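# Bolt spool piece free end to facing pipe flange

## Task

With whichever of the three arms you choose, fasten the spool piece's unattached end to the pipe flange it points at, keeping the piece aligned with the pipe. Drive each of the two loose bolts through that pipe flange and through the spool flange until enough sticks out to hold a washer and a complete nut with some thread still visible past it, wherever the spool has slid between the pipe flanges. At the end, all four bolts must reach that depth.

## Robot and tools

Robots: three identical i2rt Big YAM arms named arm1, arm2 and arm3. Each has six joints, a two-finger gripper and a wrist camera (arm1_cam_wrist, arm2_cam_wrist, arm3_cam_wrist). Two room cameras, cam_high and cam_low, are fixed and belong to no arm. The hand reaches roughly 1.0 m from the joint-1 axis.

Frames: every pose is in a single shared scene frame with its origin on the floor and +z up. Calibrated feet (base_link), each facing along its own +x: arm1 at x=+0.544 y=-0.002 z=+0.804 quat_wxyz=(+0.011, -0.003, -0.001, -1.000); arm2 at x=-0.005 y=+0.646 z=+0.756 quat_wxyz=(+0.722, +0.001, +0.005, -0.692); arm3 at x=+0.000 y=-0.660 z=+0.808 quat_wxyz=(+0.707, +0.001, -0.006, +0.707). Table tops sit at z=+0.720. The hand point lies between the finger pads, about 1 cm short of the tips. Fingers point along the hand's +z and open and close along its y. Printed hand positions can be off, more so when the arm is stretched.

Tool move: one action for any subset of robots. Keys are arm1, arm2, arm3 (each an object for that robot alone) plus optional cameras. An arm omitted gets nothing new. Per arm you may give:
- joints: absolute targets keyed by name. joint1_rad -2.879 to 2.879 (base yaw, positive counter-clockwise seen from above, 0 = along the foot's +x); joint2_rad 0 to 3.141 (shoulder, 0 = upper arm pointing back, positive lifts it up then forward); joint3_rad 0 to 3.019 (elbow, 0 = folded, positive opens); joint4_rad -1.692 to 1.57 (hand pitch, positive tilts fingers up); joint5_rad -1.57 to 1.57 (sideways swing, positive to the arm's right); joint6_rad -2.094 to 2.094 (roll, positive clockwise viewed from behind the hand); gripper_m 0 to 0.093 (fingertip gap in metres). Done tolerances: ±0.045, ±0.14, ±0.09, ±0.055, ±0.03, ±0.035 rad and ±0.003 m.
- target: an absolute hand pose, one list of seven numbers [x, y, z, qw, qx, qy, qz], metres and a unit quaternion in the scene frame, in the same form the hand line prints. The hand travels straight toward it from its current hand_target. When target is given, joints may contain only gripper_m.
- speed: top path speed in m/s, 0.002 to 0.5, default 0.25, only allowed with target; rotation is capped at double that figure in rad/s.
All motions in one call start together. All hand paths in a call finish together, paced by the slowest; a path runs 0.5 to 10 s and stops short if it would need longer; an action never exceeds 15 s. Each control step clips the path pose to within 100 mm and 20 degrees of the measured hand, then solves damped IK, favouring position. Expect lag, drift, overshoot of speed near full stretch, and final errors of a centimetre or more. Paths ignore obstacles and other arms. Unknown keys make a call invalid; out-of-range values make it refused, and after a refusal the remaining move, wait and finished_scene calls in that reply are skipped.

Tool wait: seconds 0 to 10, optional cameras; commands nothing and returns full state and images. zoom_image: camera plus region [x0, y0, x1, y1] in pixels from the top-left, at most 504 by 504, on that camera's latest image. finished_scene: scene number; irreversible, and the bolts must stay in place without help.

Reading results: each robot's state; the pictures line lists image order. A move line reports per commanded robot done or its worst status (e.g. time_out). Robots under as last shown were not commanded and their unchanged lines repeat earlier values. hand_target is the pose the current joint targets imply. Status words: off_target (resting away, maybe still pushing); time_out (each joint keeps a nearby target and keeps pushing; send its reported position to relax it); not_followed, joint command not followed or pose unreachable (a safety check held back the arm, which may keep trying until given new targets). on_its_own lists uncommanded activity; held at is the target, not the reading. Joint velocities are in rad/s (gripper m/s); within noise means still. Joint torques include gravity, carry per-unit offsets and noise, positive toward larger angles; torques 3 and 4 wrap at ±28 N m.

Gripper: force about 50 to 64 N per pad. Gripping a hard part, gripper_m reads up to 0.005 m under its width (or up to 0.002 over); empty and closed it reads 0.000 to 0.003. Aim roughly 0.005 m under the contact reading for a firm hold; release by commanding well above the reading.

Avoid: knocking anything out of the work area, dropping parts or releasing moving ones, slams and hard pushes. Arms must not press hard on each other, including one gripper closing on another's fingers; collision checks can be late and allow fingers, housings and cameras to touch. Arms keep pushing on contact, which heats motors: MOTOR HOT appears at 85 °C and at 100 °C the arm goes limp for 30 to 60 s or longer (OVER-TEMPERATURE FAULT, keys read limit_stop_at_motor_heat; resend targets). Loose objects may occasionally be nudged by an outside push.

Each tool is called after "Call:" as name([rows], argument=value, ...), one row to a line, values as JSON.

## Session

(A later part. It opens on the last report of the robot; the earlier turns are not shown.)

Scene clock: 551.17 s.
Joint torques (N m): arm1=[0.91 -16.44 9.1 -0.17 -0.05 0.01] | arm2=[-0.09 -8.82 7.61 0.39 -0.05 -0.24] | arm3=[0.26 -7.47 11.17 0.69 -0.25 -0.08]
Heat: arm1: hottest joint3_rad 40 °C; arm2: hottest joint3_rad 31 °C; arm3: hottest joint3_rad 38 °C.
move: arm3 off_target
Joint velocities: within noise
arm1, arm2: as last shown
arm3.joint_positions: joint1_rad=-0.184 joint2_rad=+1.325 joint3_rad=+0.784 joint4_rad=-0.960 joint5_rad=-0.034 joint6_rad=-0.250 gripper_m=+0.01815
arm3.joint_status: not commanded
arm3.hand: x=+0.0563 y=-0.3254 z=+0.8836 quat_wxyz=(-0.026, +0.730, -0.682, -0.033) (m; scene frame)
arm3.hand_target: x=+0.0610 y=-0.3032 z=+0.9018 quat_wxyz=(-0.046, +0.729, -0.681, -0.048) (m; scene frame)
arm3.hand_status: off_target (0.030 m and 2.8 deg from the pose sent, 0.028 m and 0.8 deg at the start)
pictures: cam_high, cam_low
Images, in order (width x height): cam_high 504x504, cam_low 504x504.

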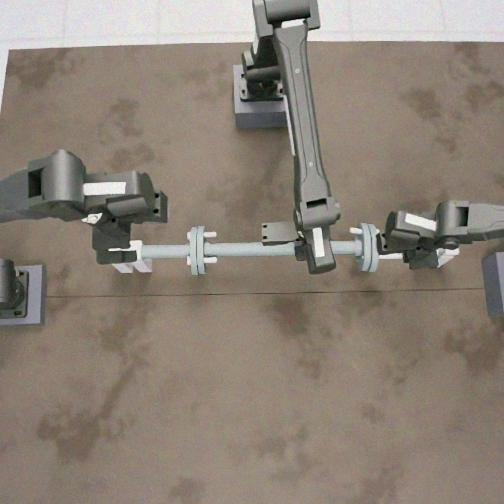

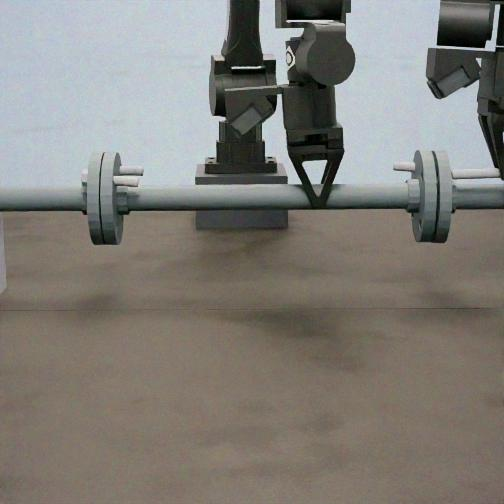

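Call:
move(arm3={"target":[0.0605,-0.284,0.9025,-0.058,0.728,-0.680,-0.060],"speed":0.05}, cameras=["cam_low","cam_high"])

Call:
zoom_image(camera="cam_low", region=[384, 130, 504, 250])

Call:
zoom_image(camera="cam_high", region=[350, 215, 410, 285])

Scene clock: 555.30 s.
Joint torques (N m): arm1=[0.73 -16.44 9.11 -0.17 -0.06 0.01] | arm2=[-0.09 -8.88 7.6 0.39 -0.05 -0.24] | arm3=[0.91 -7.59 12.1 1.7 -0.3 0]
Heat: arm1: hottest joint3_rad 41 °C; arm2: hottest joint3_rad 31 °C; arm3: hottest joint3_rad 38 °C.
move: arm3 off_target
Joint velocities: within noise
arm1, arm2: as last shown
arm3.joint_positions: joint1_rad=-0.184 joint2_rad=+1.344 joint3_rad=+0.794 joint4_rad=-0.955 joint5_rad=-0.039 joint6_rad=-0.250 gripper_m=+0.01815
arm3.joint_status: not commanded
arm3.hand: x=+0.0562 y=-0.3209 z=+0.8810 quat_wxyz=(-0.023, +0.730, -0.682, -0.034) (m; scene frame)
arm3.hand_target: x=+0.0601 y=-0.2865 z=+0.9041 quat_wxyz=(-0.058, +0.728, -0.680, -0.060) (m; scene frame)
arm3.hand_status: off_target (0.043 m and 5.0 deg from the pose sent, 0.046 m and 4.8 deg at the start)
pictures: cam_high, cam_low
Images, in order (width x height): cam_high 504x504, cam_low 504x504.

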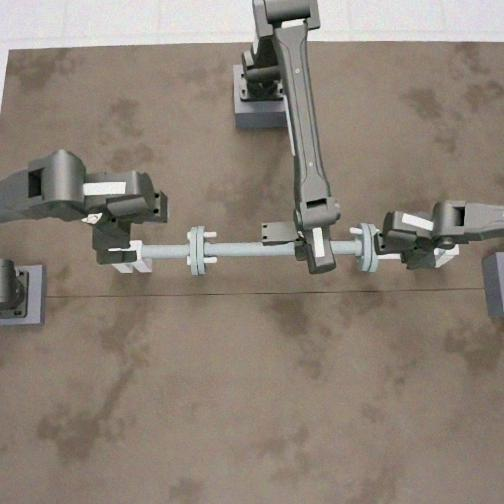

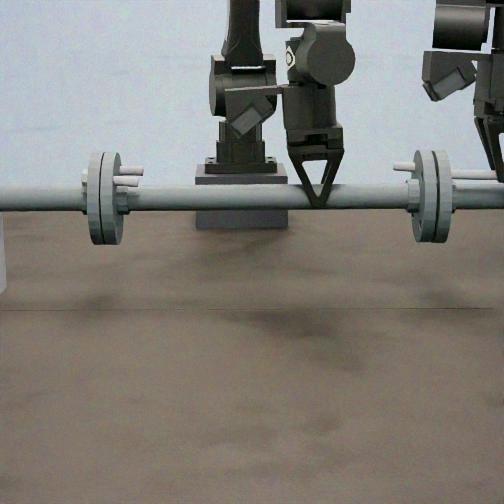

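Scaled by 4.200 from the camera's 504x504 image, which has a finer 720x720 frame.

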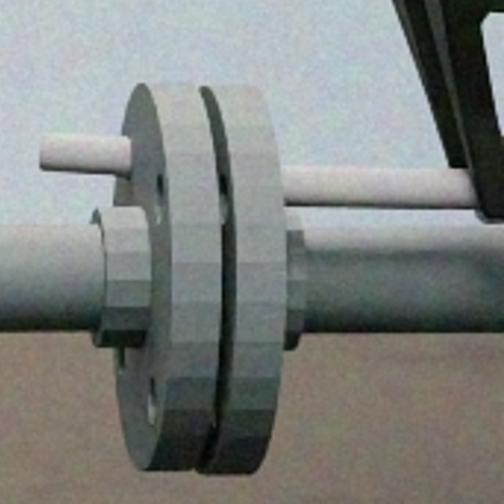

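Scaled by 7.200 from the camera's 504x504 image, which has a finer 720x720 frame.

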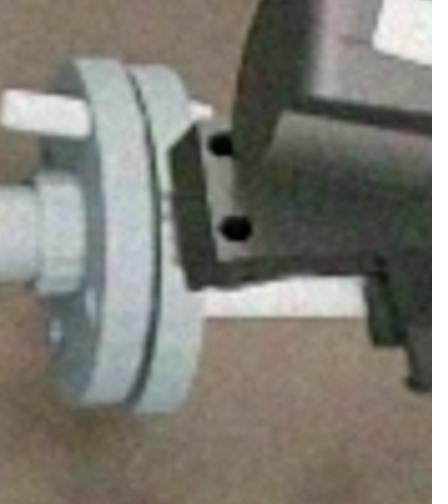

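Call:
move(arm3={"target":[0.0585,-0.332,0.896,-0.056,0.728,-0.680,-0.058],"speed":0.06}, cameras=[])

Call:
move(arm3={"target":[0.0600,-0.302,0.899,-0.058,0.728,-0.680,-0.060],"speed":0.05}, cameras=["cam_low","cam_high"])

Call:
zoom_image(camera="cam_low", region=[384, 130, 504, 250])

Call:
zoom_image(camera="cam_high", region=[350, 215, 410, 285])

Scene clock: 564.37 s.
Joint torques (N m): arm1=[0.73 -16.5 9.17 -0.17 -0.06 0.02] | arm2=[-0.03 -8.88 7.58 0.4 -0.05 -0.24] | arm3=[-0.21 -7.59 7.49 1.36 -0.24 -0.13]
Heat: arm1: hottest joint3_rad 42 °C; arm2: hottest joint3_rad 31 °C; arm3: hottest joint3_rad 39 °C.
move: arm3 off_target
Joint velocities: within noise
arm1, arm2: as last shown
arm3.joint_positions: joint1_rad=-0.188 joint2_rad=+1.257 joint3_rad=+0.739 joint4_rad=-0.941 joint5_rad=-0.041 joint6_rad=-0.252 gripper_m=+0.01815
arm3.joint_status: not commanded
arm3.hand: x=+0.0542 y=-0.3369 z=+0.8891 quat_wxyz=(-0.042, +0.729, -0.681, -0.047) (m; scene frame)
arm3.hand_target: x=+0.0585 y=-0.3321 z=+0.8961 quat_wxyz=(-0.056, +0.728, -0.680, -0.058) (m; scene frame)
arm3.hand_status: off_target (0.010 m and 2.1 deg from the pose sent, 0.019 m and 4.7 deg at the start)
pictures: none
No camera images: "cameras" was empty.

Scene clock: 565.63 s.
Joint torques (N m): arm1=[0.67 -16.5 9.14 -0.18 -0.06 0.01] | arm2=[-0.03 -8.88 7.62 0.4 -0.05 -0.24] | arm3=[0.62 -7.06 11.04 1.33 -0.25 -0.06]
Heat: arm1: hottest joint3_rad 42 °C; arm2: hottest joint3_rad 31 °C; arm3: hottest joint3_rad 39 °C.
move: arm3 off_target
Joint velocities: within noise
arm1, arm2: as last shown
arm3.joint_positions: joint1_rad=-0.188 joint2_rad=+1.305 joint3_rad=+0.758 joint4_rad=-0.936 joint5_rad=-0.041 joint6_rad=-0.252 gripper_m=+0.01815
arm3.joint_status: not commanded
arm3.hand: x=+0.0556 y=-0.3298 z=+0.8814 quat_wxyz=(-0.032, +0.730, -0.682, -0.041) (m; scene frame)
arm3.hand_target: x=+0.0598 y=-0.3034 z=+0.8998 quat_wxyz=(-0.058, +0.728, -0.680, -0.060) (m; scene frame)
arm3.hand_status: off_target (0.033 m and 3.7 deg from the pose sent, 0.037 m and 2.4 deg at the start)
pictures: cam_high, cam_low
Images, in order (width x height): cam_high 504x504, cam_low 504x504.

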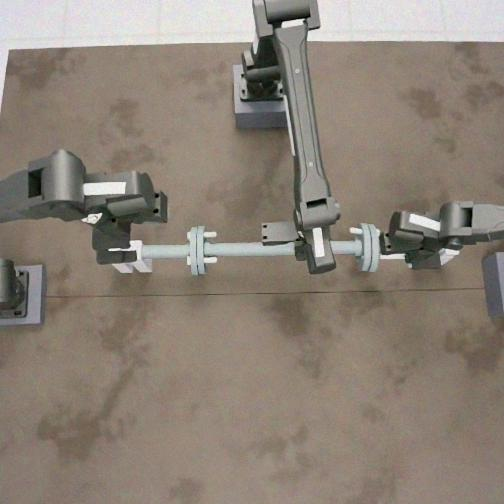

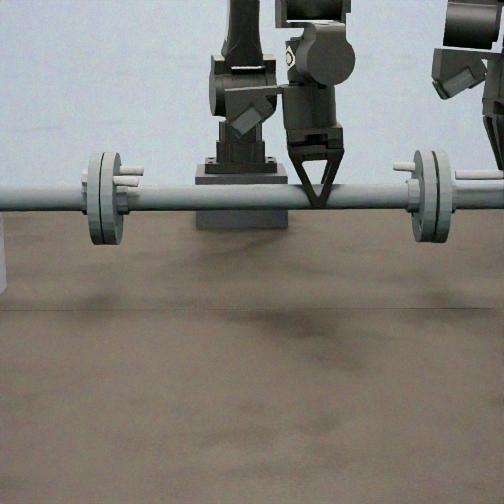

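Scaled by 4.200 from the camera's 504x504 image, which has a finer 720x720 frame.

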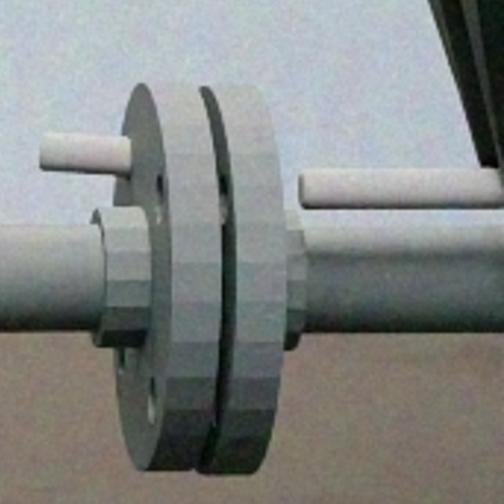

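Scaled by 7.200 from the camera's 504x504 image, which has a finer 720x720 frame.

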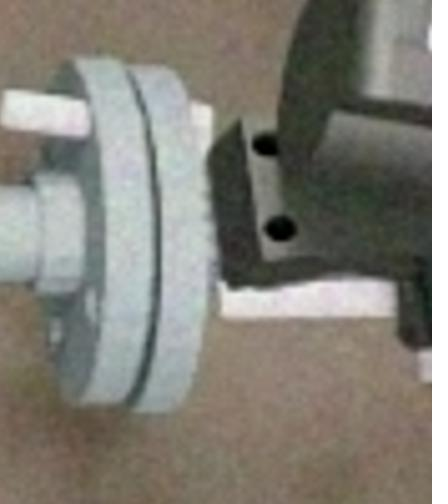

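Call:
move(arm3={"target":[0.0580,-0.286,0.8965,-0.062,0.728,-0.680,-0.062],"speed":0.05}, cameras=["cam_low","cam_high"])

Call:
zoom_image(camera="cam_low", region=[384, 130, 504, 250])

Call:
zoom_image(camera="cam_high", region=[350, 215, 410, 285])

Scene clock: 570.37 s.
Joint torques (N m): arm1=[0.73 -16.38 9.13 -0.2 -0.05 0.01] | arm2=[-0.03 -8.88 7.61 0.4 -0.05 -0.24] | arm3=[1.44 -7.53 11.77 1.57 -0.16 0.05]
Heat: arm1: hottest joint3_rad 43 °C; arm2: hottest joint3_rad 31 °C; arm3: hottest joint3_rad 40 °C.
move: arm3 off_target
Joint velocities: within noise
arm1, arm2: as last shown
arm3.joint_positions: joint1_rad=-0.184 joint2_rad=+1.344 joint3_rad=+0.777 joint4_rad=-0.923 joint5_rad=-0.041 joint6_rad=-0.249 gripper_m=+0.01815
arm3.joint_status: not commanded
arm3.hand: x=+0.0558 y=-0.3207 z=+0.8758 quat_wxyz=(-0.029, +0.730, -0.682, -0.040) (m; scene frame)
arm3.hand_target: x=+0.0575 y=-0.2881 z=+0.8980 quat_wxyz=(-0.062, +0.728, -0.680, -0.063) (m; scene frame)
arm3.hand_status: off_target (0.040 m and 4.6 deg from the pose sent, 0.047 m and 4.2 deg at the start)
pictures: cam_high, cam_low
Images, in order (width x height): cam_high 504x504, cam_low 504x504.

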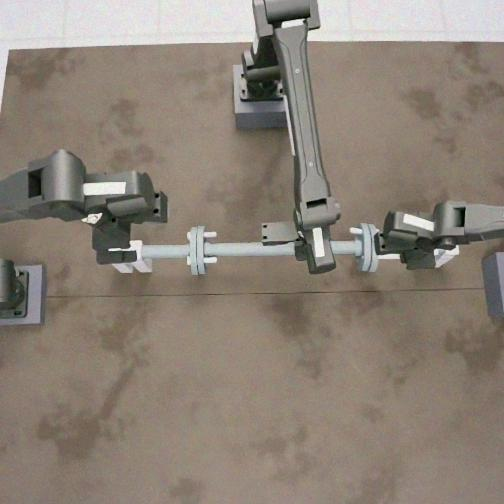

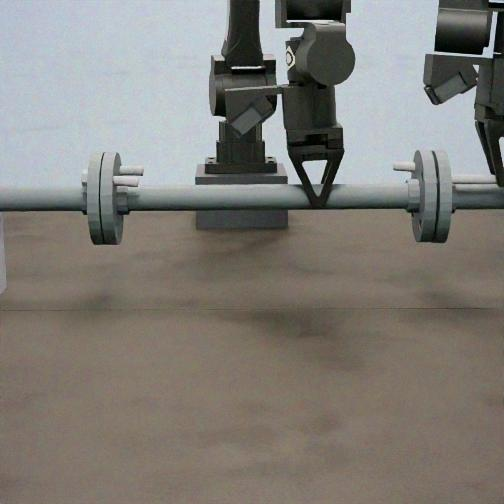

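Scaled by 4.200 from the camera's 504x504 image, which has a finer 720x720 frame.

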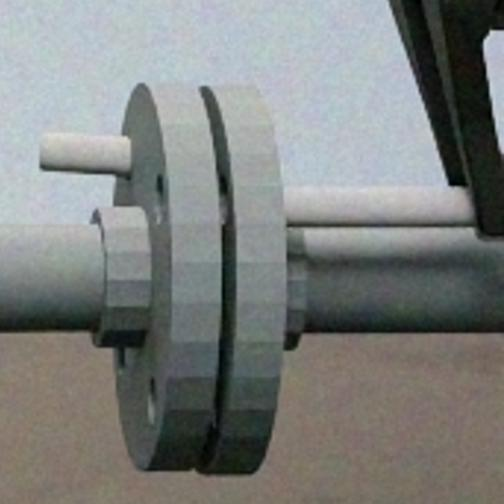

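Scaled by 7.200 from the camera's 504x504 image, which has a finer 720x720 frame.

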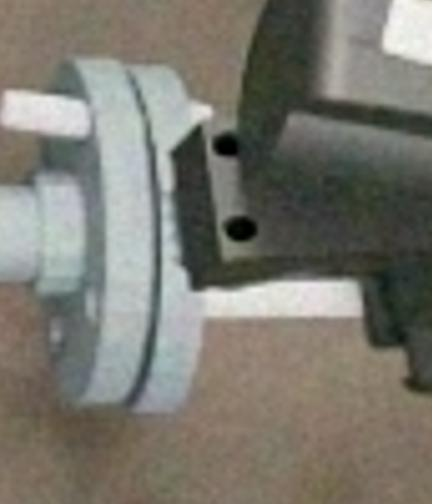

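Call:
move(arm3={"target":[0.0525,-0.332,0.896,-0.060,0.728,-0.680,-0.060],"speed":0.06}, cameras=[])

Call:
move(arm3={"target":[0.0560,-0.286,0.8995,-0.062,0.728,-0.680,-0.062],"speed":0.05}, cameras=["cam_low","cam_high"])

Call:
zoom_image(camera="cam_low", region=[384, 130, 504, 250])

Call:
zoom_image(camera="cam_high", region=[350, 215, 410, 285])

Scene clock: 578.20 s.
Joint torques (N m): arm1=[0.67 -16.38 9.11 -0.2 -0.06 0.02] | arm2=[-0.03 -8.88 7.6 0.39 -0.05 -0.24] | arm3=[0.91 -8.18 7.39 1.06 -0.12 -0.03]
Heat: arm1: hottest joint3_rad 44 °C; arm2: hottest joint3_rad 31 °C; arm3: hottest joint3_rad 41 °C.
move: arm3 done
Joint velocities: within noise
arm1.joint_positions: joint1_rad=+0.167 joint2_rad=+1.742 joint3_rad=+1.150 joint4_rad=-0.955 joint5_rad=-0.045 joint6_rad=+1.763 gripper_m=+0.03181
arm1.joint_status: not commanded
arm1.hand: x=+0.0784 y=-0.0988 z=+0.8411 quat_wxyz=(-0.026, -0.706, +0.707, -0.010) (m; scene frame)
arm1.hand_target: x=+0.0628 y=-0.1018 z=+0.8656 quat_wxyz=(-0.045, -0.707, +0.706, +0.002) (m; scene frame)
arm1.hand_status: not commanded
arm2.joint_positions: joint1_rad=+0.047 joint2_rad=+1.286 joint3_rad=+1.619 joint4_rad=-1.681 joint5_rad=-0.005 joint6_rad=+0.099 gripper_m=+0.09396
arm2.joint_status: not commanded
arm2.hand: x=+0.0325 y=+0.2484 z=+1.1507 quat_wxyz=(-0.083, -0.706, -0.700, +0.068) (m; scene frame)
arm2.hand_target: x=+0.0301 y=+0.2499 z=+1.1492 quat_wxyz=(-0.077, -0.704, -0.703, +0.064) (m; scene frame)
arm2.hand_status: not commanded
arm3.joint_positions: joint1_rad=-0.184 joint2_rad=+1.248 joint3_rad=+0.730 joint4_rad=-0.923 joint5_rad=-0.041 joint6_rad=-0.249 gripper_m=+0.01815
arm3.joint_status: not commanded
arm3.hand: x=+0.0530 y=-0.3355 z=+0.8895 quat_wxyz=(-0.049, +0.729, -0.680, -0.053) (m; scene frame)
arm3.hand_target: x=+0.0524 y=-0.3320 z=+0.8961 quat_wxyz=(-0.060, +0.728, -0.680, -0.060) (m; scene frame)
arm3.hand_status: done (0.007 m and 1.5 deg from the pose sent, 0.023 m and 4.3 deg at the start)
pictures: none
No camera images: "cameras" was empty.

Scene clock: 579.70 s.
Joint torques (N m): arm1=[0.79 -16.32 9.11 -0.21 -0.05 0.02] | arm2=[-0.09 -8.82 7.6 0.39 -0.05 -0.24] | arm3=[1.67 -7.53 12.1 1.31 -0.12 0.05]
Heat: arm1: hottest joint3_rad 44 °C; arm2: hottest joint3_rad 31 °C; arm3: hottest joint3_rad 41 °C.
move: arm3 off_target
Joint velocities: within noise
arm1, arm2: as last shown
arm3.joint_positions: joint1_rad=-0.181 joint2_rad=+1.339 joint3_rad=+0.776 joint4_rad=-0.924 joint5_rad=-0.041 joint6_rad=-0.242 gripper_m=+0.01815
arm3.joint_status: not commanded
arm3.hand: x=+0.0548 y=-0.3206 z=+0.8773 quat_wxyz=(-0.030, +0.729, -0.683, -0.041) (m; scene frame)
arm3.hand_target: x=+0.0556 y=-0.2882 z=+0.9006 quat_wxyz=(-0.062, +0.728, -0.680, -0.062) (m; scene frame)
arm3.hand_status: off_target (0.041 m and 4.4 deg from the pose sent, 0.051 m and 1.8 deg at the start)
pictures: cam_high, cam_low
Images, in order (width x height): cam_high 504x504, cam_low 504x504.

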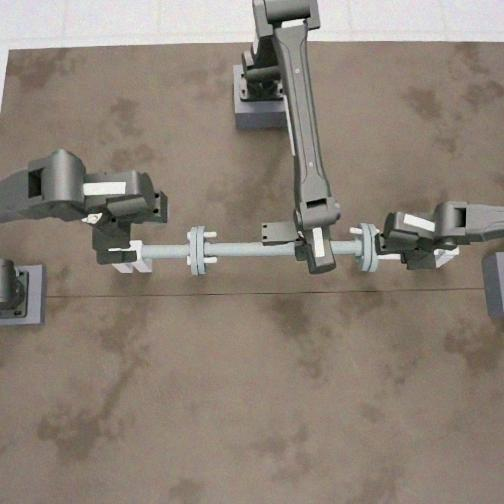

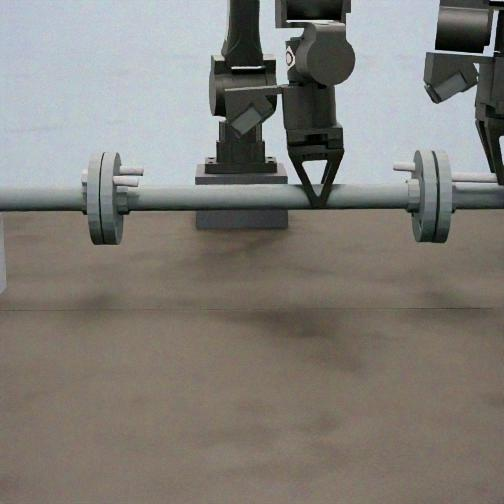

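Scaled by 4.200 from the camera's 504x504 image, which has a finer 720x720 frame.

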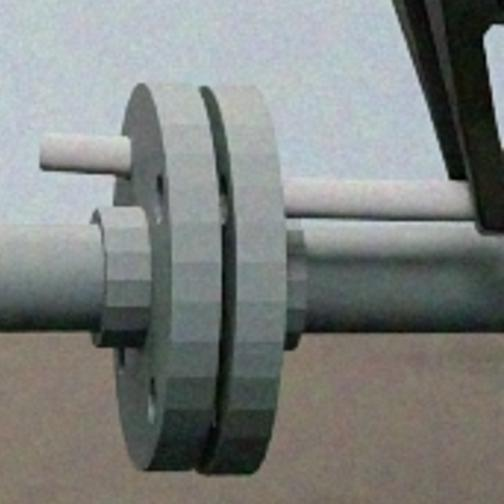

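Scaled by 7.200 from the camera's 504x504 image, which has a finer 720x720 frame.

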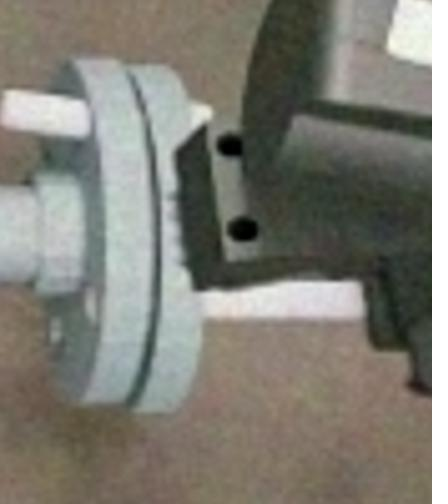

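Call:
move(arm3={"target":[0.0490,-0.330,0.895,-0.061,0.728,-0.680,-0.061],"speed":0.06}, cameras=[])

Call:
move(arm3={"target":[0.0535,-0.286,0.8990,-0.062,0.728,-0.680,-0.062],"speed":0.05}, cameras=["cam_low","cam_high"])

Call:
zoom_image(camera="cam_low", region=[384, 130, 504, 250])

Call:
zoom_image(camera="cam_high", region=[350, 215, 410, 285])

Scene clock: 585.43 s.
Joint torques (N m): arm1=[0.73 -16.56 9.13 -0.18 -0.05 0.01] | arm2=[-0.09 -8.88 7.6 0.4 -0.05 -0.24] | arm3=[1.44 -8.12 7.43 1.32 -0.09 0.03]
Heat: arm1: hottest joint3_rad 44 °C; arm2: hottest joint3_rad 31 °C; arm3: hottest joint3_rad 41 °C.
move: arm3 done
Joint velocities: within noise
arm1, arm2: as last shown
arm3.joint_positions: joint1_rad=-0.180 joint2_rad=+1.251 joint3_rad=+0.730 joint4_rad=-0.924 joint5_rad=-0.041 joint6_rad=-0.242 gripper_m=+0.01815
arm3.joint_status: not commanded
arm3.hand: x=+0.0518 y=-0.3358 z=+0.8883 quat_wxyz=(-0.047, +0.728, -0.682, -0.052) (m; scene frame)
arm3.hand_target: x=+0.0490 y=-0.3301 z=+0.8951 quat_wxyz=(-0.061, +0.728, -0.680, -0.061) (m; scene frame)
arm3.hand_status: done (0.009 m and 1.9 deg from the pose sent, 0.021 m and 4.2 deg at the start)
pictures: none
No camera images: "cameras" was empty.

Scene clock: 586.93 s.
Joint torques (N m): arm1=[0.73 -16.5 9.14 -0.2 -0.05 0.01] | arm2=[-0.03 -8.88 7.6 0.39 -0.05 -0.24] | arm3=[1.38 -7.59 11.28 1.32 -0.07 0.03]
Heat: arm1: hottest joint3_rad 44 °C; arm2: hottest joint3_rad 31 °C; arm3: hottest joint3_rad 41 °C.
move: arm3 off_target
Joint velocities: within noise
arm1, arm2: as last shown
arm3.joint_positions: joint1_rad=-0.172 joint2_rad=+1.340 joint3_rad=+0.787 joint4_rad=-0.922 joint5_rad=-0.041 joint6_rad=-0.235 gripper_m=+0.01815
arm3.joint_status: not commanded
arm3.hand: x=+0.0528 y=-0.3152 z=+0.8806 quat_wxyz=(-0.034, +0.729, -0.682, -0.044) (m; scene frame)
arm3.hand_target: x=+0.0532 y=-0.2876 z=+0.8998 quat_wxyz=(-0.062, +0.728, -0.680, -0.062) (m; scene frame)
arm3.hand_status: off_target (0.035 m and 3.8 deg from the pose sent, 0.051 m and 2.1 deg at the start)
pictures: cam_high, cam_low
Images, in order (width x height): cam_high 504x504, cam_low 504x504.

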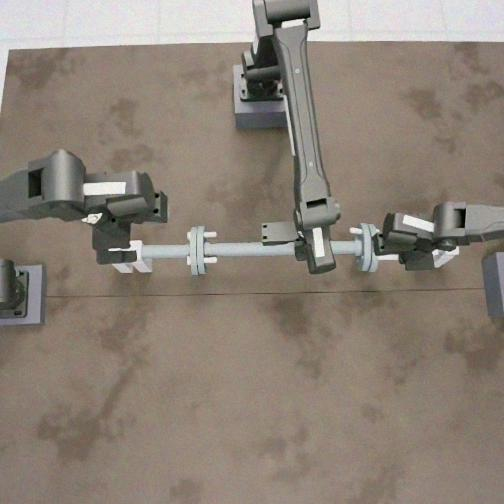

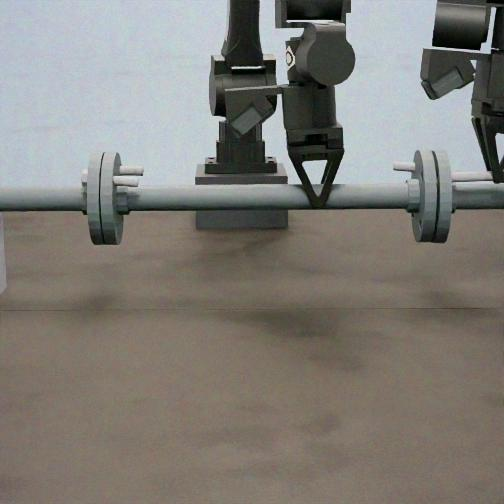

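Scaled by 4.200 from the camera's 504x504 image, which has a finer 720x720 frame.

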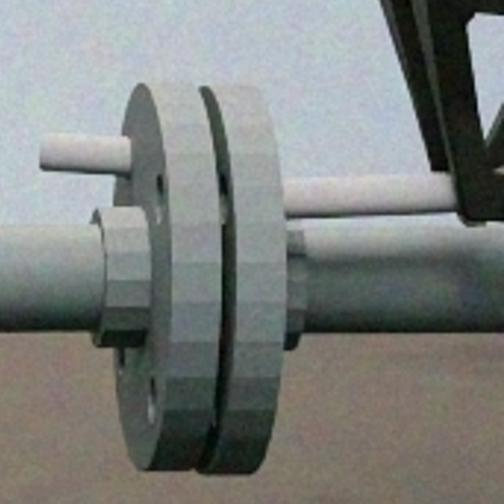

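Scaled by 7.200 from the camera's 504x504 image, which has a finer 720x720 frame.

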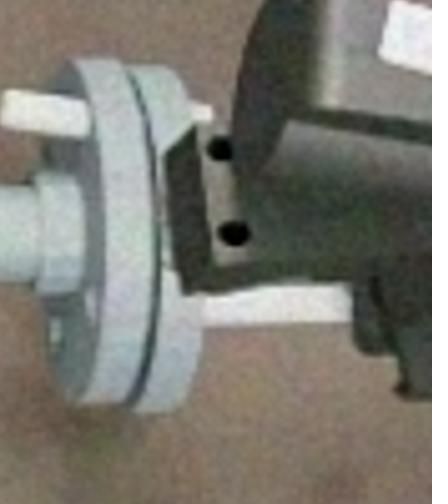

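Call:
move(arm3={"target":[0.0535,-0.272,0.896,-0.062,0.728,-0.680,-0.062],"speed":0.05}, cameras=["cam_low","cam_high"])

Call:
zoom_image(camera="cam_low", region=[384, 130, 504, 250])

Call:
zoom_image(camera="cam_high", region=[350, 215, 410, 285])

Scene clock: 591.13 s.
Joint torques (N m): arm1=[0.67 -16.38 9.1 -0.16 -0.05 0.02] | arm2=[-0.03 -8.82 7.61 0.39 -0.05 -0.24] | arm3=[1.32 -7.94 11.36 1.43 -0.04 0.07]
Heat: arm1: hottest joint3_rad 45 °C; arm2: hottest joint3_rad 31 °C; arm3: hottest joint3_rad 42 °C.
move: arm3 off_target
Joint velocities: within noise
arm1, arm2: as last shown
arm1.joint_positions: joint1_rad=+0.167 joint2_rad=+1.742 joint3_rad=+1.150 joint4_rad=-0.955 joint5_rad=-0.045 joint6_rad=+1.762 gripper_m=+0.03181
arm1.hand: x=+0.0784 y=-0.0988 z=+0.8411 quat_wxyz=(-0.026, -0.707, +0.707, -0.010) (m; scene frame)
arm3.joint_positions: joint1_rad=-0.166 joint2_rad=+1.379 joint3_rad=+0.815 joint4_rad=-0.913 joint5_rad=-0.041 joint6_rad=-0.230 gripper_m=+0.01815
arm3.joint_status: not commanded
arm3.hand: x=+0.0527 y=-0.3026 z=+0.8778 quat_wxyz=(-0.033, +0.729, -0.682, -0.043) (m; scene frame)
arm3.hand_target: x=+0.0532 y=-0.2738 z=+0.8969 quat_wxyz=(-0.062, +0.728, -0.680, -0.062) (m; scene frame)
arm3.hand_status: off_target (0.036 m and 3.9 deg from the pose sent, 0.046 m and 3.8 deg at the start)
pictures: cam_high, cam_low
Images, in order (width x height): cam_high 504x504, cam_low 504x504.

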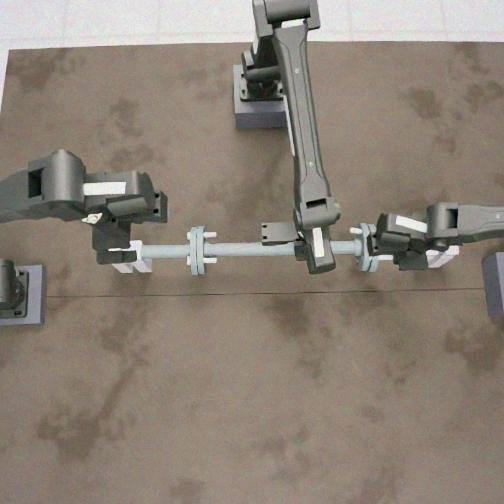

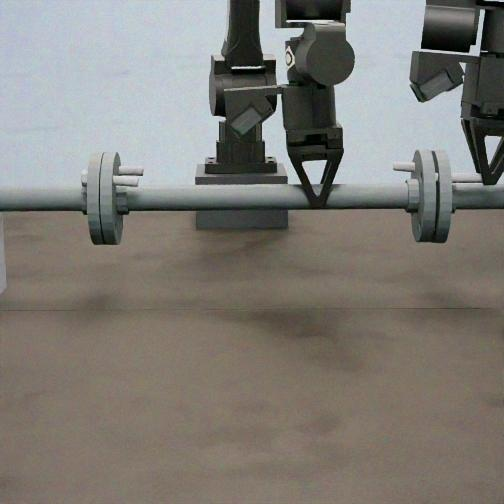

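Scaled by 4.200 from the camera's 504x504 image, which has a finer 720x720 frame.

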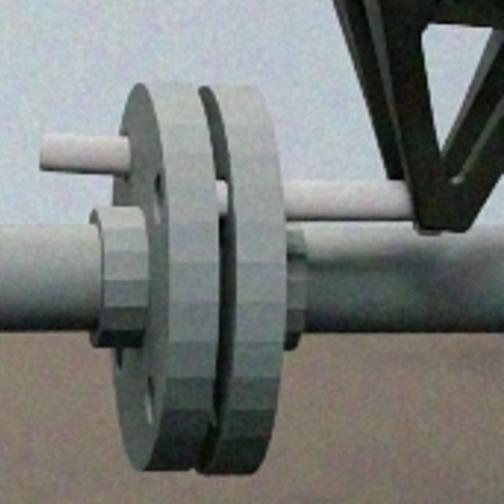

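Scaled by 7.200 from the camera's 504x504 image, which has a finer 720x720 frame.

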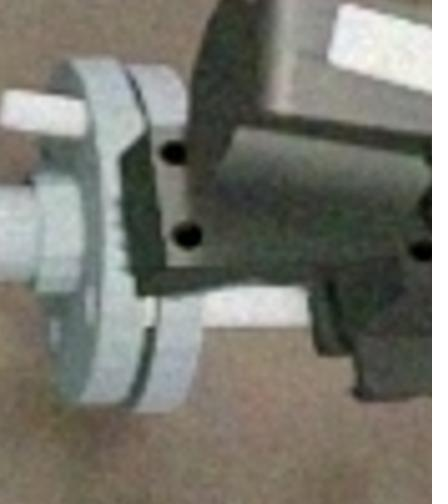

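Call:
move(arm1={"target":[0.063,-0.102,0.862,0.0445,0.7075,-0.706,-0.0021],"speed":0.04}, arm3={"target":[0.0535,-0.254,0.896,-0.062,0.728,-0.680,-0.062],"speed":0.05}, cameras=["cam_low","cam_high"])

Call:
zoom_image(camera="cam_low", region=[384, 130, 504, 250])

Call:
zoom_image(camera="cam_high", region=[350, 215, 410, 285])

Scene clock: 596.53 s.
Joint torques (N m): arm1=[0.85 -16.32 8.68 0.2 -0.12 0.04] | arm2=[-0.03 -8.88 7.61 0.39 -0.04 -0.24] | arm3=[1.32 -8.76 11.47 1.39 -0.02 0.03]
Heat: arm1: hottest joint3_rad 45 °C; arm2: hottest joint3_rad 31 °C; arm3: hottest joint3_rad 43 °C.
move: arm1 off_target; arm3 off_target
Joint velocities: within noise
arm1.joint_positions: joint1_rad=+0.167 joint2_rad=+1.742 joint3_rad=+1.150 joint4_rad=-0.955 joint5_rad=-0.043 joint6_rad=+1.761 gripper_m=+0.03181
arm1.joint_status: not commanded
arm1.hand: x=+0.0783 y=-0.0983 z=+0.8411 quat_wxyz=(-0.025, -0.707, +0.707, -0.010) (m; scene frame)
arm1.hand_target: x=+0.0636 y=-0.1019 z=+0.8622 quat_wxyz=(-0.045, -0.707, +0.706, +0.002) (m; scene frame)
arm1.hand_status: off_target (0.026 m and 2.6 deg from the pose sent, 0.026 m and 2.6 deg at the start)
arm2: as last shown
arm3.joint_positions: joint1_rad=-0.159 joint2_rad=+1.425 joint3_rad=+0.861 joint4_rad=-0.913 joint5_rad=-0.040 joint6_rad=-0.221 gripper_m=+0.01815
arm3.joint_status: not commanded
arm3.hand: x=+0.0531 y=-0.2851 z=+0.8777 quat_wxyz=(-0.033, +0.729, -0.683, -0.043) (m; scene frame)
arm3.hand_target: x=+0.0531 y=-0.2557 z=+0.8971 quat_wxyz=(-0.062, +0.728, -0.680, -0.062) (m; scene frame)
arm3.hand_status: off_target (0.036 m and 4.0 deg from the pose sent, 0.052 m and 3.9 deg at the start)
pictures: cam_high, cam_low
Images, in order (width x height): cam_high 504x504, cam_low 504x504.

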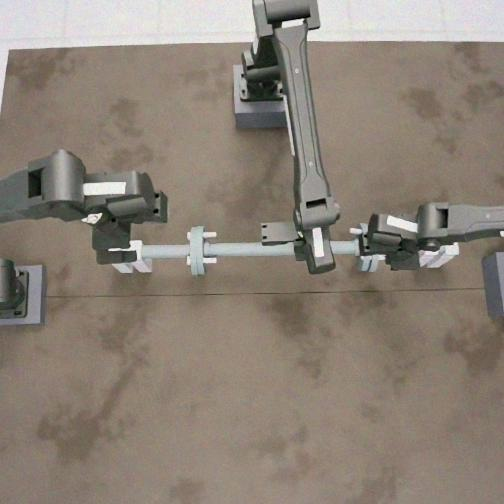

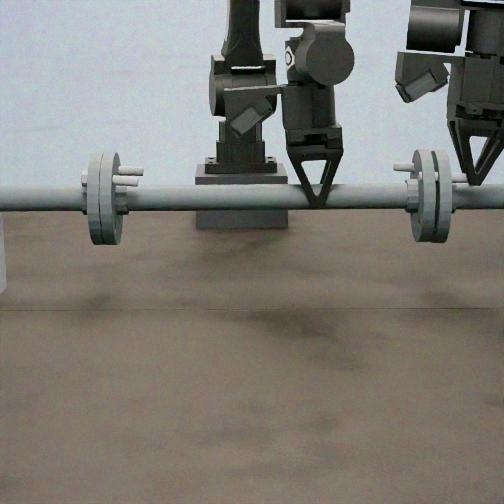

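Scaled by 4.200 from the camera's 504x504 image, which has a finer 720x720 frame.

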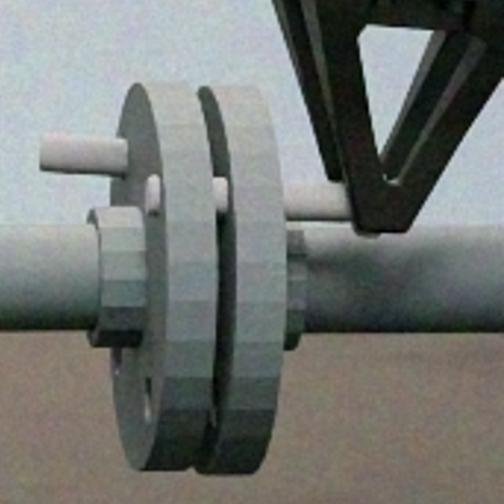

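Scaled by 7.200 from the camera's 504x504 image, which has a finer 720x720 frame.

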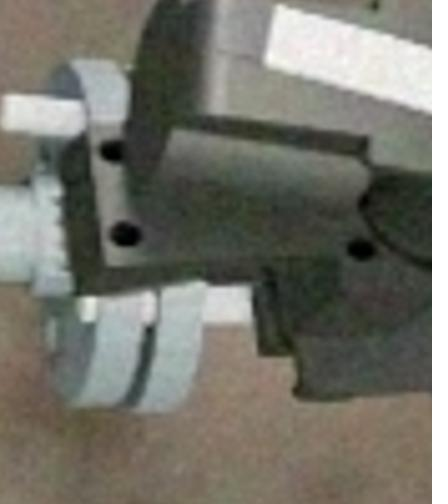

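Through both. Regrip-free push: release, retreat, push.

Call:
move(arm3={"joints":{"gripper_m":0.05}}, cameras=[])

Call:
move(arm3={"target":[0.053,-0.31,0.95,-0.062,0.728,-0.680,-0.062],"speed":0.12}, cameras=[])

Call:
move(arm3={"target":[0.053,-0.365,0.93,-0.271,0.653,-0.653,-0.271],"speed":0.2}, cameras=[])

Call:
move(arm3={"joints":{"gripper_m":0.0}}, cameras=[])

Call:
move(arm3={"target":[0.055,-0.345,0.889,-0.271,0.653,-0.653,-0.271],"speed":0.1}, cameras=["cam_low","cam_high","arm3_cam_wrist"])

Call:
zoom_image(camera="cam_low", region=[384, 130, 504, 250])

Scene clock: 603.80 s.
Joint torques (N m): arm1=[0.73 -16.21 8.69 0.21 -0.13 0.04] | arm2=[-0.09 -8.88 7.61 0.39 -0.05 -0.24] | arm3=[1.38 -8.76 10.88 1.35 -0.02 0.03]
Heat: arm1: hottest joint3_rad 45 °C; arm2: hottest joint3_rad 31 °C; arm3: hottest joint3_rad 43 °C.
move: arm3 done
Joint velocities: within noise
arm1, arm2: as last shown
arm3.joint_positions: joint1_rad=-0.159 joint2_rad=+1.425 joint3_rad=+0.868 joint4_rad=-0.910 joint5_rad=-0.040 joint6_rad=-0.221 gripper_m=+0.04986
arm3.joint_status: all done
arm3.hand: x=+0.0536 y=-0.2811 z=+0.8803 quat_wxyz=(-0.037, +0.728, -0.683, -0.046) (m; scene frame)
arm3.hand_target: x=+0.0532 y=-0.2558 z=+0.8970 quat_wxyz=(-0.062, +0.728, -0.680, -0.062) (m; scene frame)
arm3.hand_status: not commanded
pictures: none
No camera images: "cameras" was empty.

Scene clock: 605.17 s.
Joint torques (N m): arm1=[0.85 -16.21 8.66 0.23 -0.12 0.04] | arm2=[-0.03 -8.88 7.6 0.4 -0.05 -0.24] | arm3=[-0.09 -8 8.65 0.46 -0.13 -0.18]
Heat: arm1: hottest joint3_rad 45 °C; arm2: hottest joint3_rad 31 °C; arm3: hottest joint3_rad 43 °C.
move: arm3 done
Joint velocities: within noise
arm1, arm2: as last shown
arm3.joint_positions: joint1_rad=-0.162 joint2_rad=+1.232 joint3_rad=+0.868 joint4_rad=-1.055 joint5_rad=-0.040 joint6_rad=-0.224 gripper_m=+0.04993
arm3.joint_status: not commanded
arm3.hand: x=+0.0496 y=-0.3110 z=+0.9426 quat_wxyz=(-0.057, +0.728, -0.681, -0.059) (m; scene frame)
arm3.hand_target: x=+0.0529 y=-0.3100 z=+0.9499 quat_wxyz=(-0.062, +0.728, -0.680, -0.062) (m; scene frame)
arm3.hand_status: done (0.008 m and 0.6 deg from the pose sent, 0.075 m and 3.4 deg at the start)
pictures: none
No camera images: "cameras" was empty.

Scene clock: 607.50 s.
Joint torques (N m): arm1=[0.91 -16.26 8.66 0.23 -0.13 0.05] | arm2=[-0.09 -8.94 7.61 0.4 -0.05 -0.24] | arm3=[-0.15 -1.08 8.58 2.39 -0.32 0.04]
Heat: arm1: hottest joint3_rad 45 °C; arm2: hottest joint3_rad 31 °C; arm3: hottest joint3_rad 42 °C.
move: arm3 done
Joint velocities: within noise
arm1: as last shown
arm2.joint_positions: joint1_rad=+0.047 joint2_rad=+1.286 joint3_rad=+1.619 joint4_rad=-1.681 joint5_rad=-0.005 joint6_rad=+0.099 gripper_m=+0.09396
arm2.joint_status: not commanded
arm2.hand: x=+0.0325 y=+0.2484 z=+1.1507 quat_wxyz=(-0.083, -0.706, -0.700, +0.068) (m; scene frame)
arm2.hand_target: x=+0.0301 y=+0.2499 z=+1.1492 quat_wxyz=(-0.077, -0.704, -0.703, +0.064) (m; scene frame)
arm2.hand_status: not commanded
arm3.joint_positions: joint1_rad=-0.288 joint2_rad=+0.699 joint3_rad=+0.348 joint4_rad=-0.496 joint5_rad=-0.210 joint6_rad=-0.222 gripper_m=+0.04993
arm3.joint_status: not commanded
arm3.hand: x=+0.0488 y=-0.3686 z=+0.9242 quat_wxyz=(-0.260, +0.663, -0.651, -0.263) (m; scene frame)
arm3.hand_target: x=+0.0529 y=-0.3652 z=+0.9300 quat_wxyz=(-0.271, +0.653, -0.653, -0.271) (m; scene frame)
arm3.hand_status: done (0.008 m and 1.9 deg from the pose sent, 0.056 m and 35.8 deg at the start)
pictures: none
No camera images: "cameras" was empty.

Scene clock: 608.20 s.
Joint torques (N m): arm1=[0.91 -16.21 8.65 0.21 -0.12 0.04] | arm2=[-0.09 -8.88 7.6 0.4 -0.04 -0.24] | arm3=[-0.32 -1.26 8.61 2.52 -0.32 0.02]
Heat: arm1: hottest joint3_rad 45 °C; arm2: hottest joint3_rad 31 °C; arm3: hottest joint3_rad 42 °C.
move: arm3 done
Joint velocities: within noise
arm1, arm2: as last shown
arm3.joint_positions: joint1_rad=-0.288 joint2_rad=+0.699 joint3_rad=+0.348 joint4_rad=-0.496 joint5_rad=-0.210 joint6_rad=-0.222 gripper_m=+0.00064
arm3.joint_status: all done
arm3.hand: x=+0.0489 y=-0.3686 z=+0.9242 quat_wxyz=(-0.260, +0.663, -0.651, -0.263) (m; scene frame)
arm3.hand_target: x=+0.0530 y=-0.3653 z=+0.9300 quat_wxyz=(-0.271, +0.653, -0.653, -0.271) (m; scene frame)
arm3.hand_status: not commanded
pictures: none
No camera images: "cameras" was empty.

Scene clock: 609.50 s.
Joint torques (N m): arm1=[0.85 -16.15 8.66 0.21 -0.12 0.04] | arm2=[-0.03 -8.82 7.61 0.39 -0.05 -0.24] | arm3=[1.14 -1.03 7.87 2.59 -0.06 0.03]
Heat: arm1: hottest joint3_rad 45 °C; arm2: hottest joint3_rad 31 °C; arm3: hottest joint3_rad 42 °C.
move: arm3 done
Joint velocities: within noise
arm1, arm2: as last shown
arm3.joint_positions: joint1_rad=-0.288 joint2_rad=+0.878 joint3_rad=+0.295 joint4_rad=-0.248 joint5_rad=-0.203 joint6_rad=-0.208 gripper_m=+0.00063
arm3.joint_status: not commanded
arm3.hand: x=+0.0559 y=-0.3497 z=+0.8867 quat_wxyz=(-0.266, +0.656, -0.655, -0.266) (m; scene frame)
arm3.hand_target: x=+0.0550 y=-0.3451 z=+0.8892 quat_wxyz=(-0.271, +0.653, -0.653, -0.271) (m; scene frame)
arm3.hand_status: done (0.005 m and 0.9 deg from the pose sent, 0.043 m and 1.9 deg at the start)
pictures: arm3_cam_wrist, cam_high, cam_low
Images, in order (width x height): arm3_cam_wrist 504x504, cam_high 504x504, cam_low 504x504.

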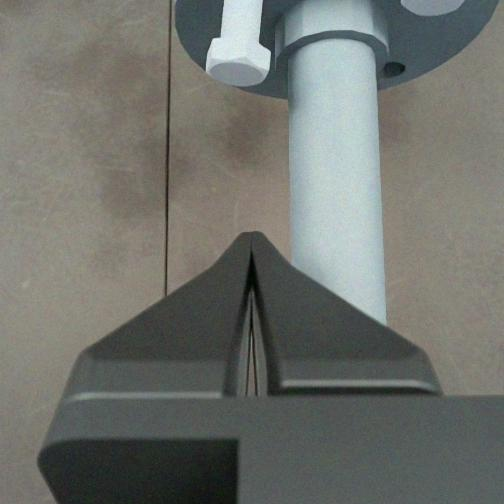

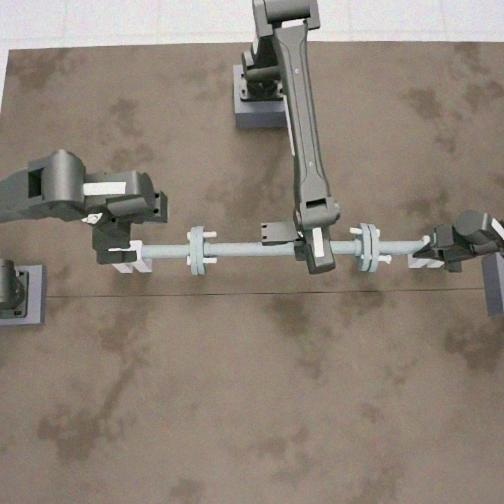

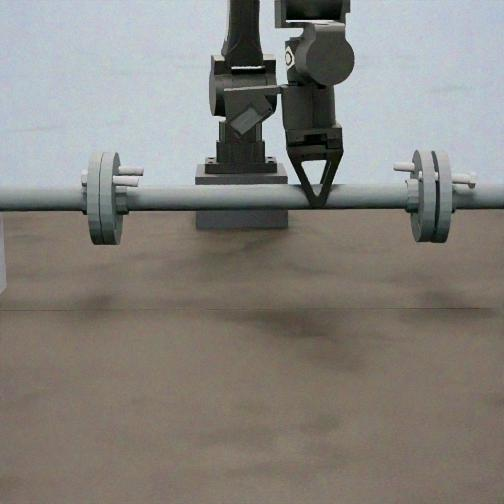

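Scaled by 4.200 from the camera's 504x504 image, which has a finer 720x720 frame.

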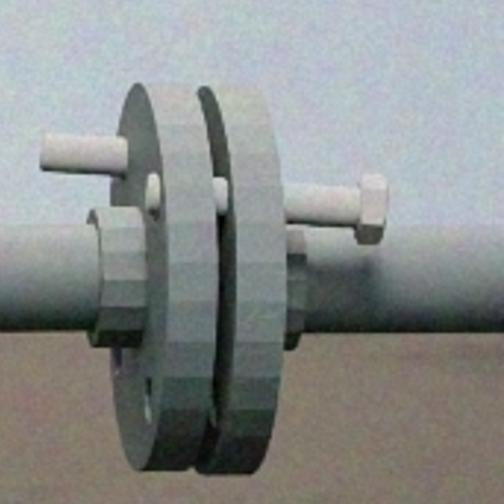

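Call:
move(arm3={"target":[0.0505,-0.300,0.896,-0.271,0.653,-0.653,-0.271],"speed":0.06}, cameras=[])

Call:
move(arm3={"target":[0.0505,-0.265,0.905,-0.271,0.653,-0.653,-0.271],"speed":0.05}, cameras=["cam_low","cam_high","arm3_cam_wrist"])

Call:
zoom_image(camera="cam_low", region=[384, 130, 504, 250])

Scene clock: 614.43 s.
Joint torques (N m): arm1=[0.85 -16.21 8.68 0.23 -0.12 0.03] | arm2=[-0.03 -8.88 7.61 0.39 -0.04 -0.24] | arm3=[1.44 -2.2 11.22 2.37 -0.04 0.04]
Heat: arm1: hottest joint3_rad 45 °C; arm2: hottest joint3_rad 31 °C; arm3: hottest joint3_rad 42 °C.
move: arm3 off_target
Joint velocities: within noise
arm1, arm2: as last shown
arm3.joint_positions: joint1_rad=-0.224 joint2_rad=+1.026 joint3_rad=+0.339 joint4_rad=-0.185 joint5_rad=-0.157 joint6_rad=-0.158 gripper_m=+0.00063
arm3.joint_status: not commanded
arm3.hand: x=+0.0483 y=-0.3273 z=+0.8719 quat_wxyz=(-0.247, +0.660, -0.663, -0.253) (m; scene frame)
arm3.hand_target: x=+0.0500 y=-0.3024 z=+0.8972 quat_wxyz=(-0.271, +0.653, -0.653, -0.271) (m; scene frame)
arm3.hand_status: off_target (0.036 m and 3.7 deg from the pose sent, 0.051 m and 0.9 deg at the start)
pictures: none
No camera images: "cameras" was empty.

Scene clock: 615.87 s.
Joint torques (N m): arm1=[0.85 -16.26 8.66 0.23 -0.13 0.04] | arm2=[-0.03 -8.88 7.61 0.4 -0.05 -0.24] | arm3=[1.61 -4.01 11.43 2.55 -0.02 0.02]
Heat: arm1: hottest joint3_rad 45 °C; arm2: hottest joint3_rad 31 °C; arm3: hottest joint3_rad 42 °C.
move: arm3 off_target
Joint velocities: within noise
arm1, arm2: as last shown
arm3.joint_positions: joint1_rad=-0.198 joint2_rad=+1.125 joint3_rad=+0.425 joint4_rad=-0.175 joint5_rad=-0.139 joint6_rad=-0.139 gripper_m=+0.00063
arm3.joint_status: not commanded
arm3.hand: x=+0.0490 y=-0.2948 z=+0.8794 quat_wxyz=(-0.245, +0.660, -0.664, -0.251) (m; scene frame)
arm3.hand_target: x=+0.0500 y=-0.2677 z=+0.9063 quat_wxyz=(-0.271, +0.653, -0.653, -0.271) (m; scene frame)
arm3.hand_status: off_target (0.039 m and 4.1 deg from the pose sent, 0.071 m and 3.7 deg at the start)
pictures: arm3_cam_wrist, cam_high, cam_low
Images, in order (width x height): arm3_cam_wrist 504x504, cam_high 504x504, cam_low 504x504.

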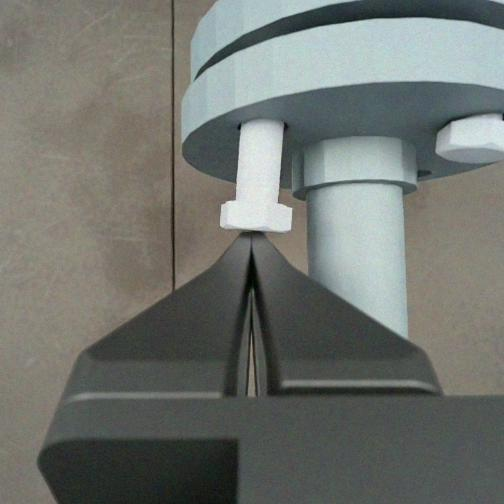

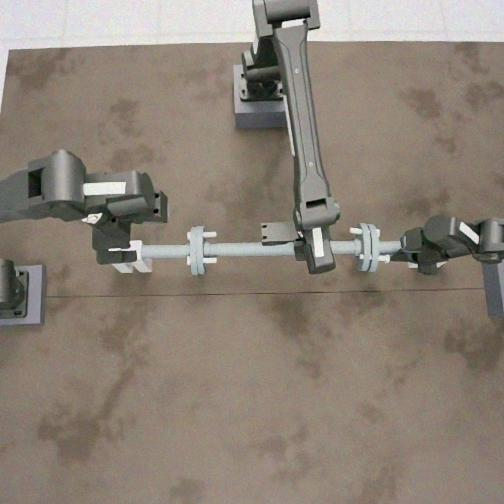

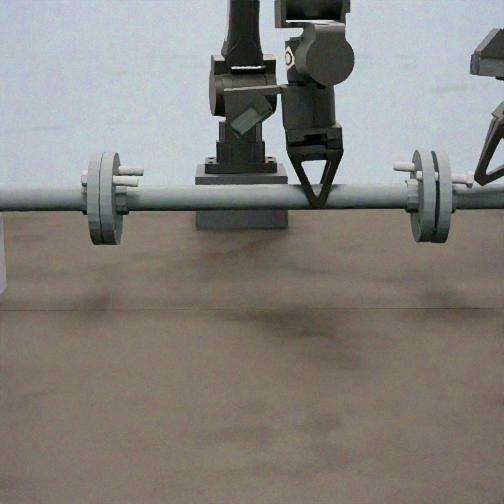

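Scaled by 4.200 from the camera's 504x504 image, which has a finer 720x720 frame.

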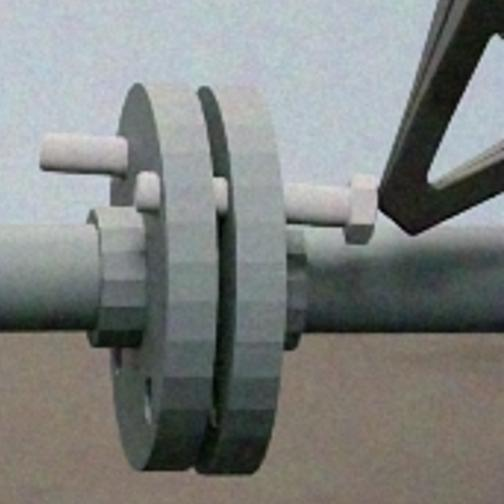

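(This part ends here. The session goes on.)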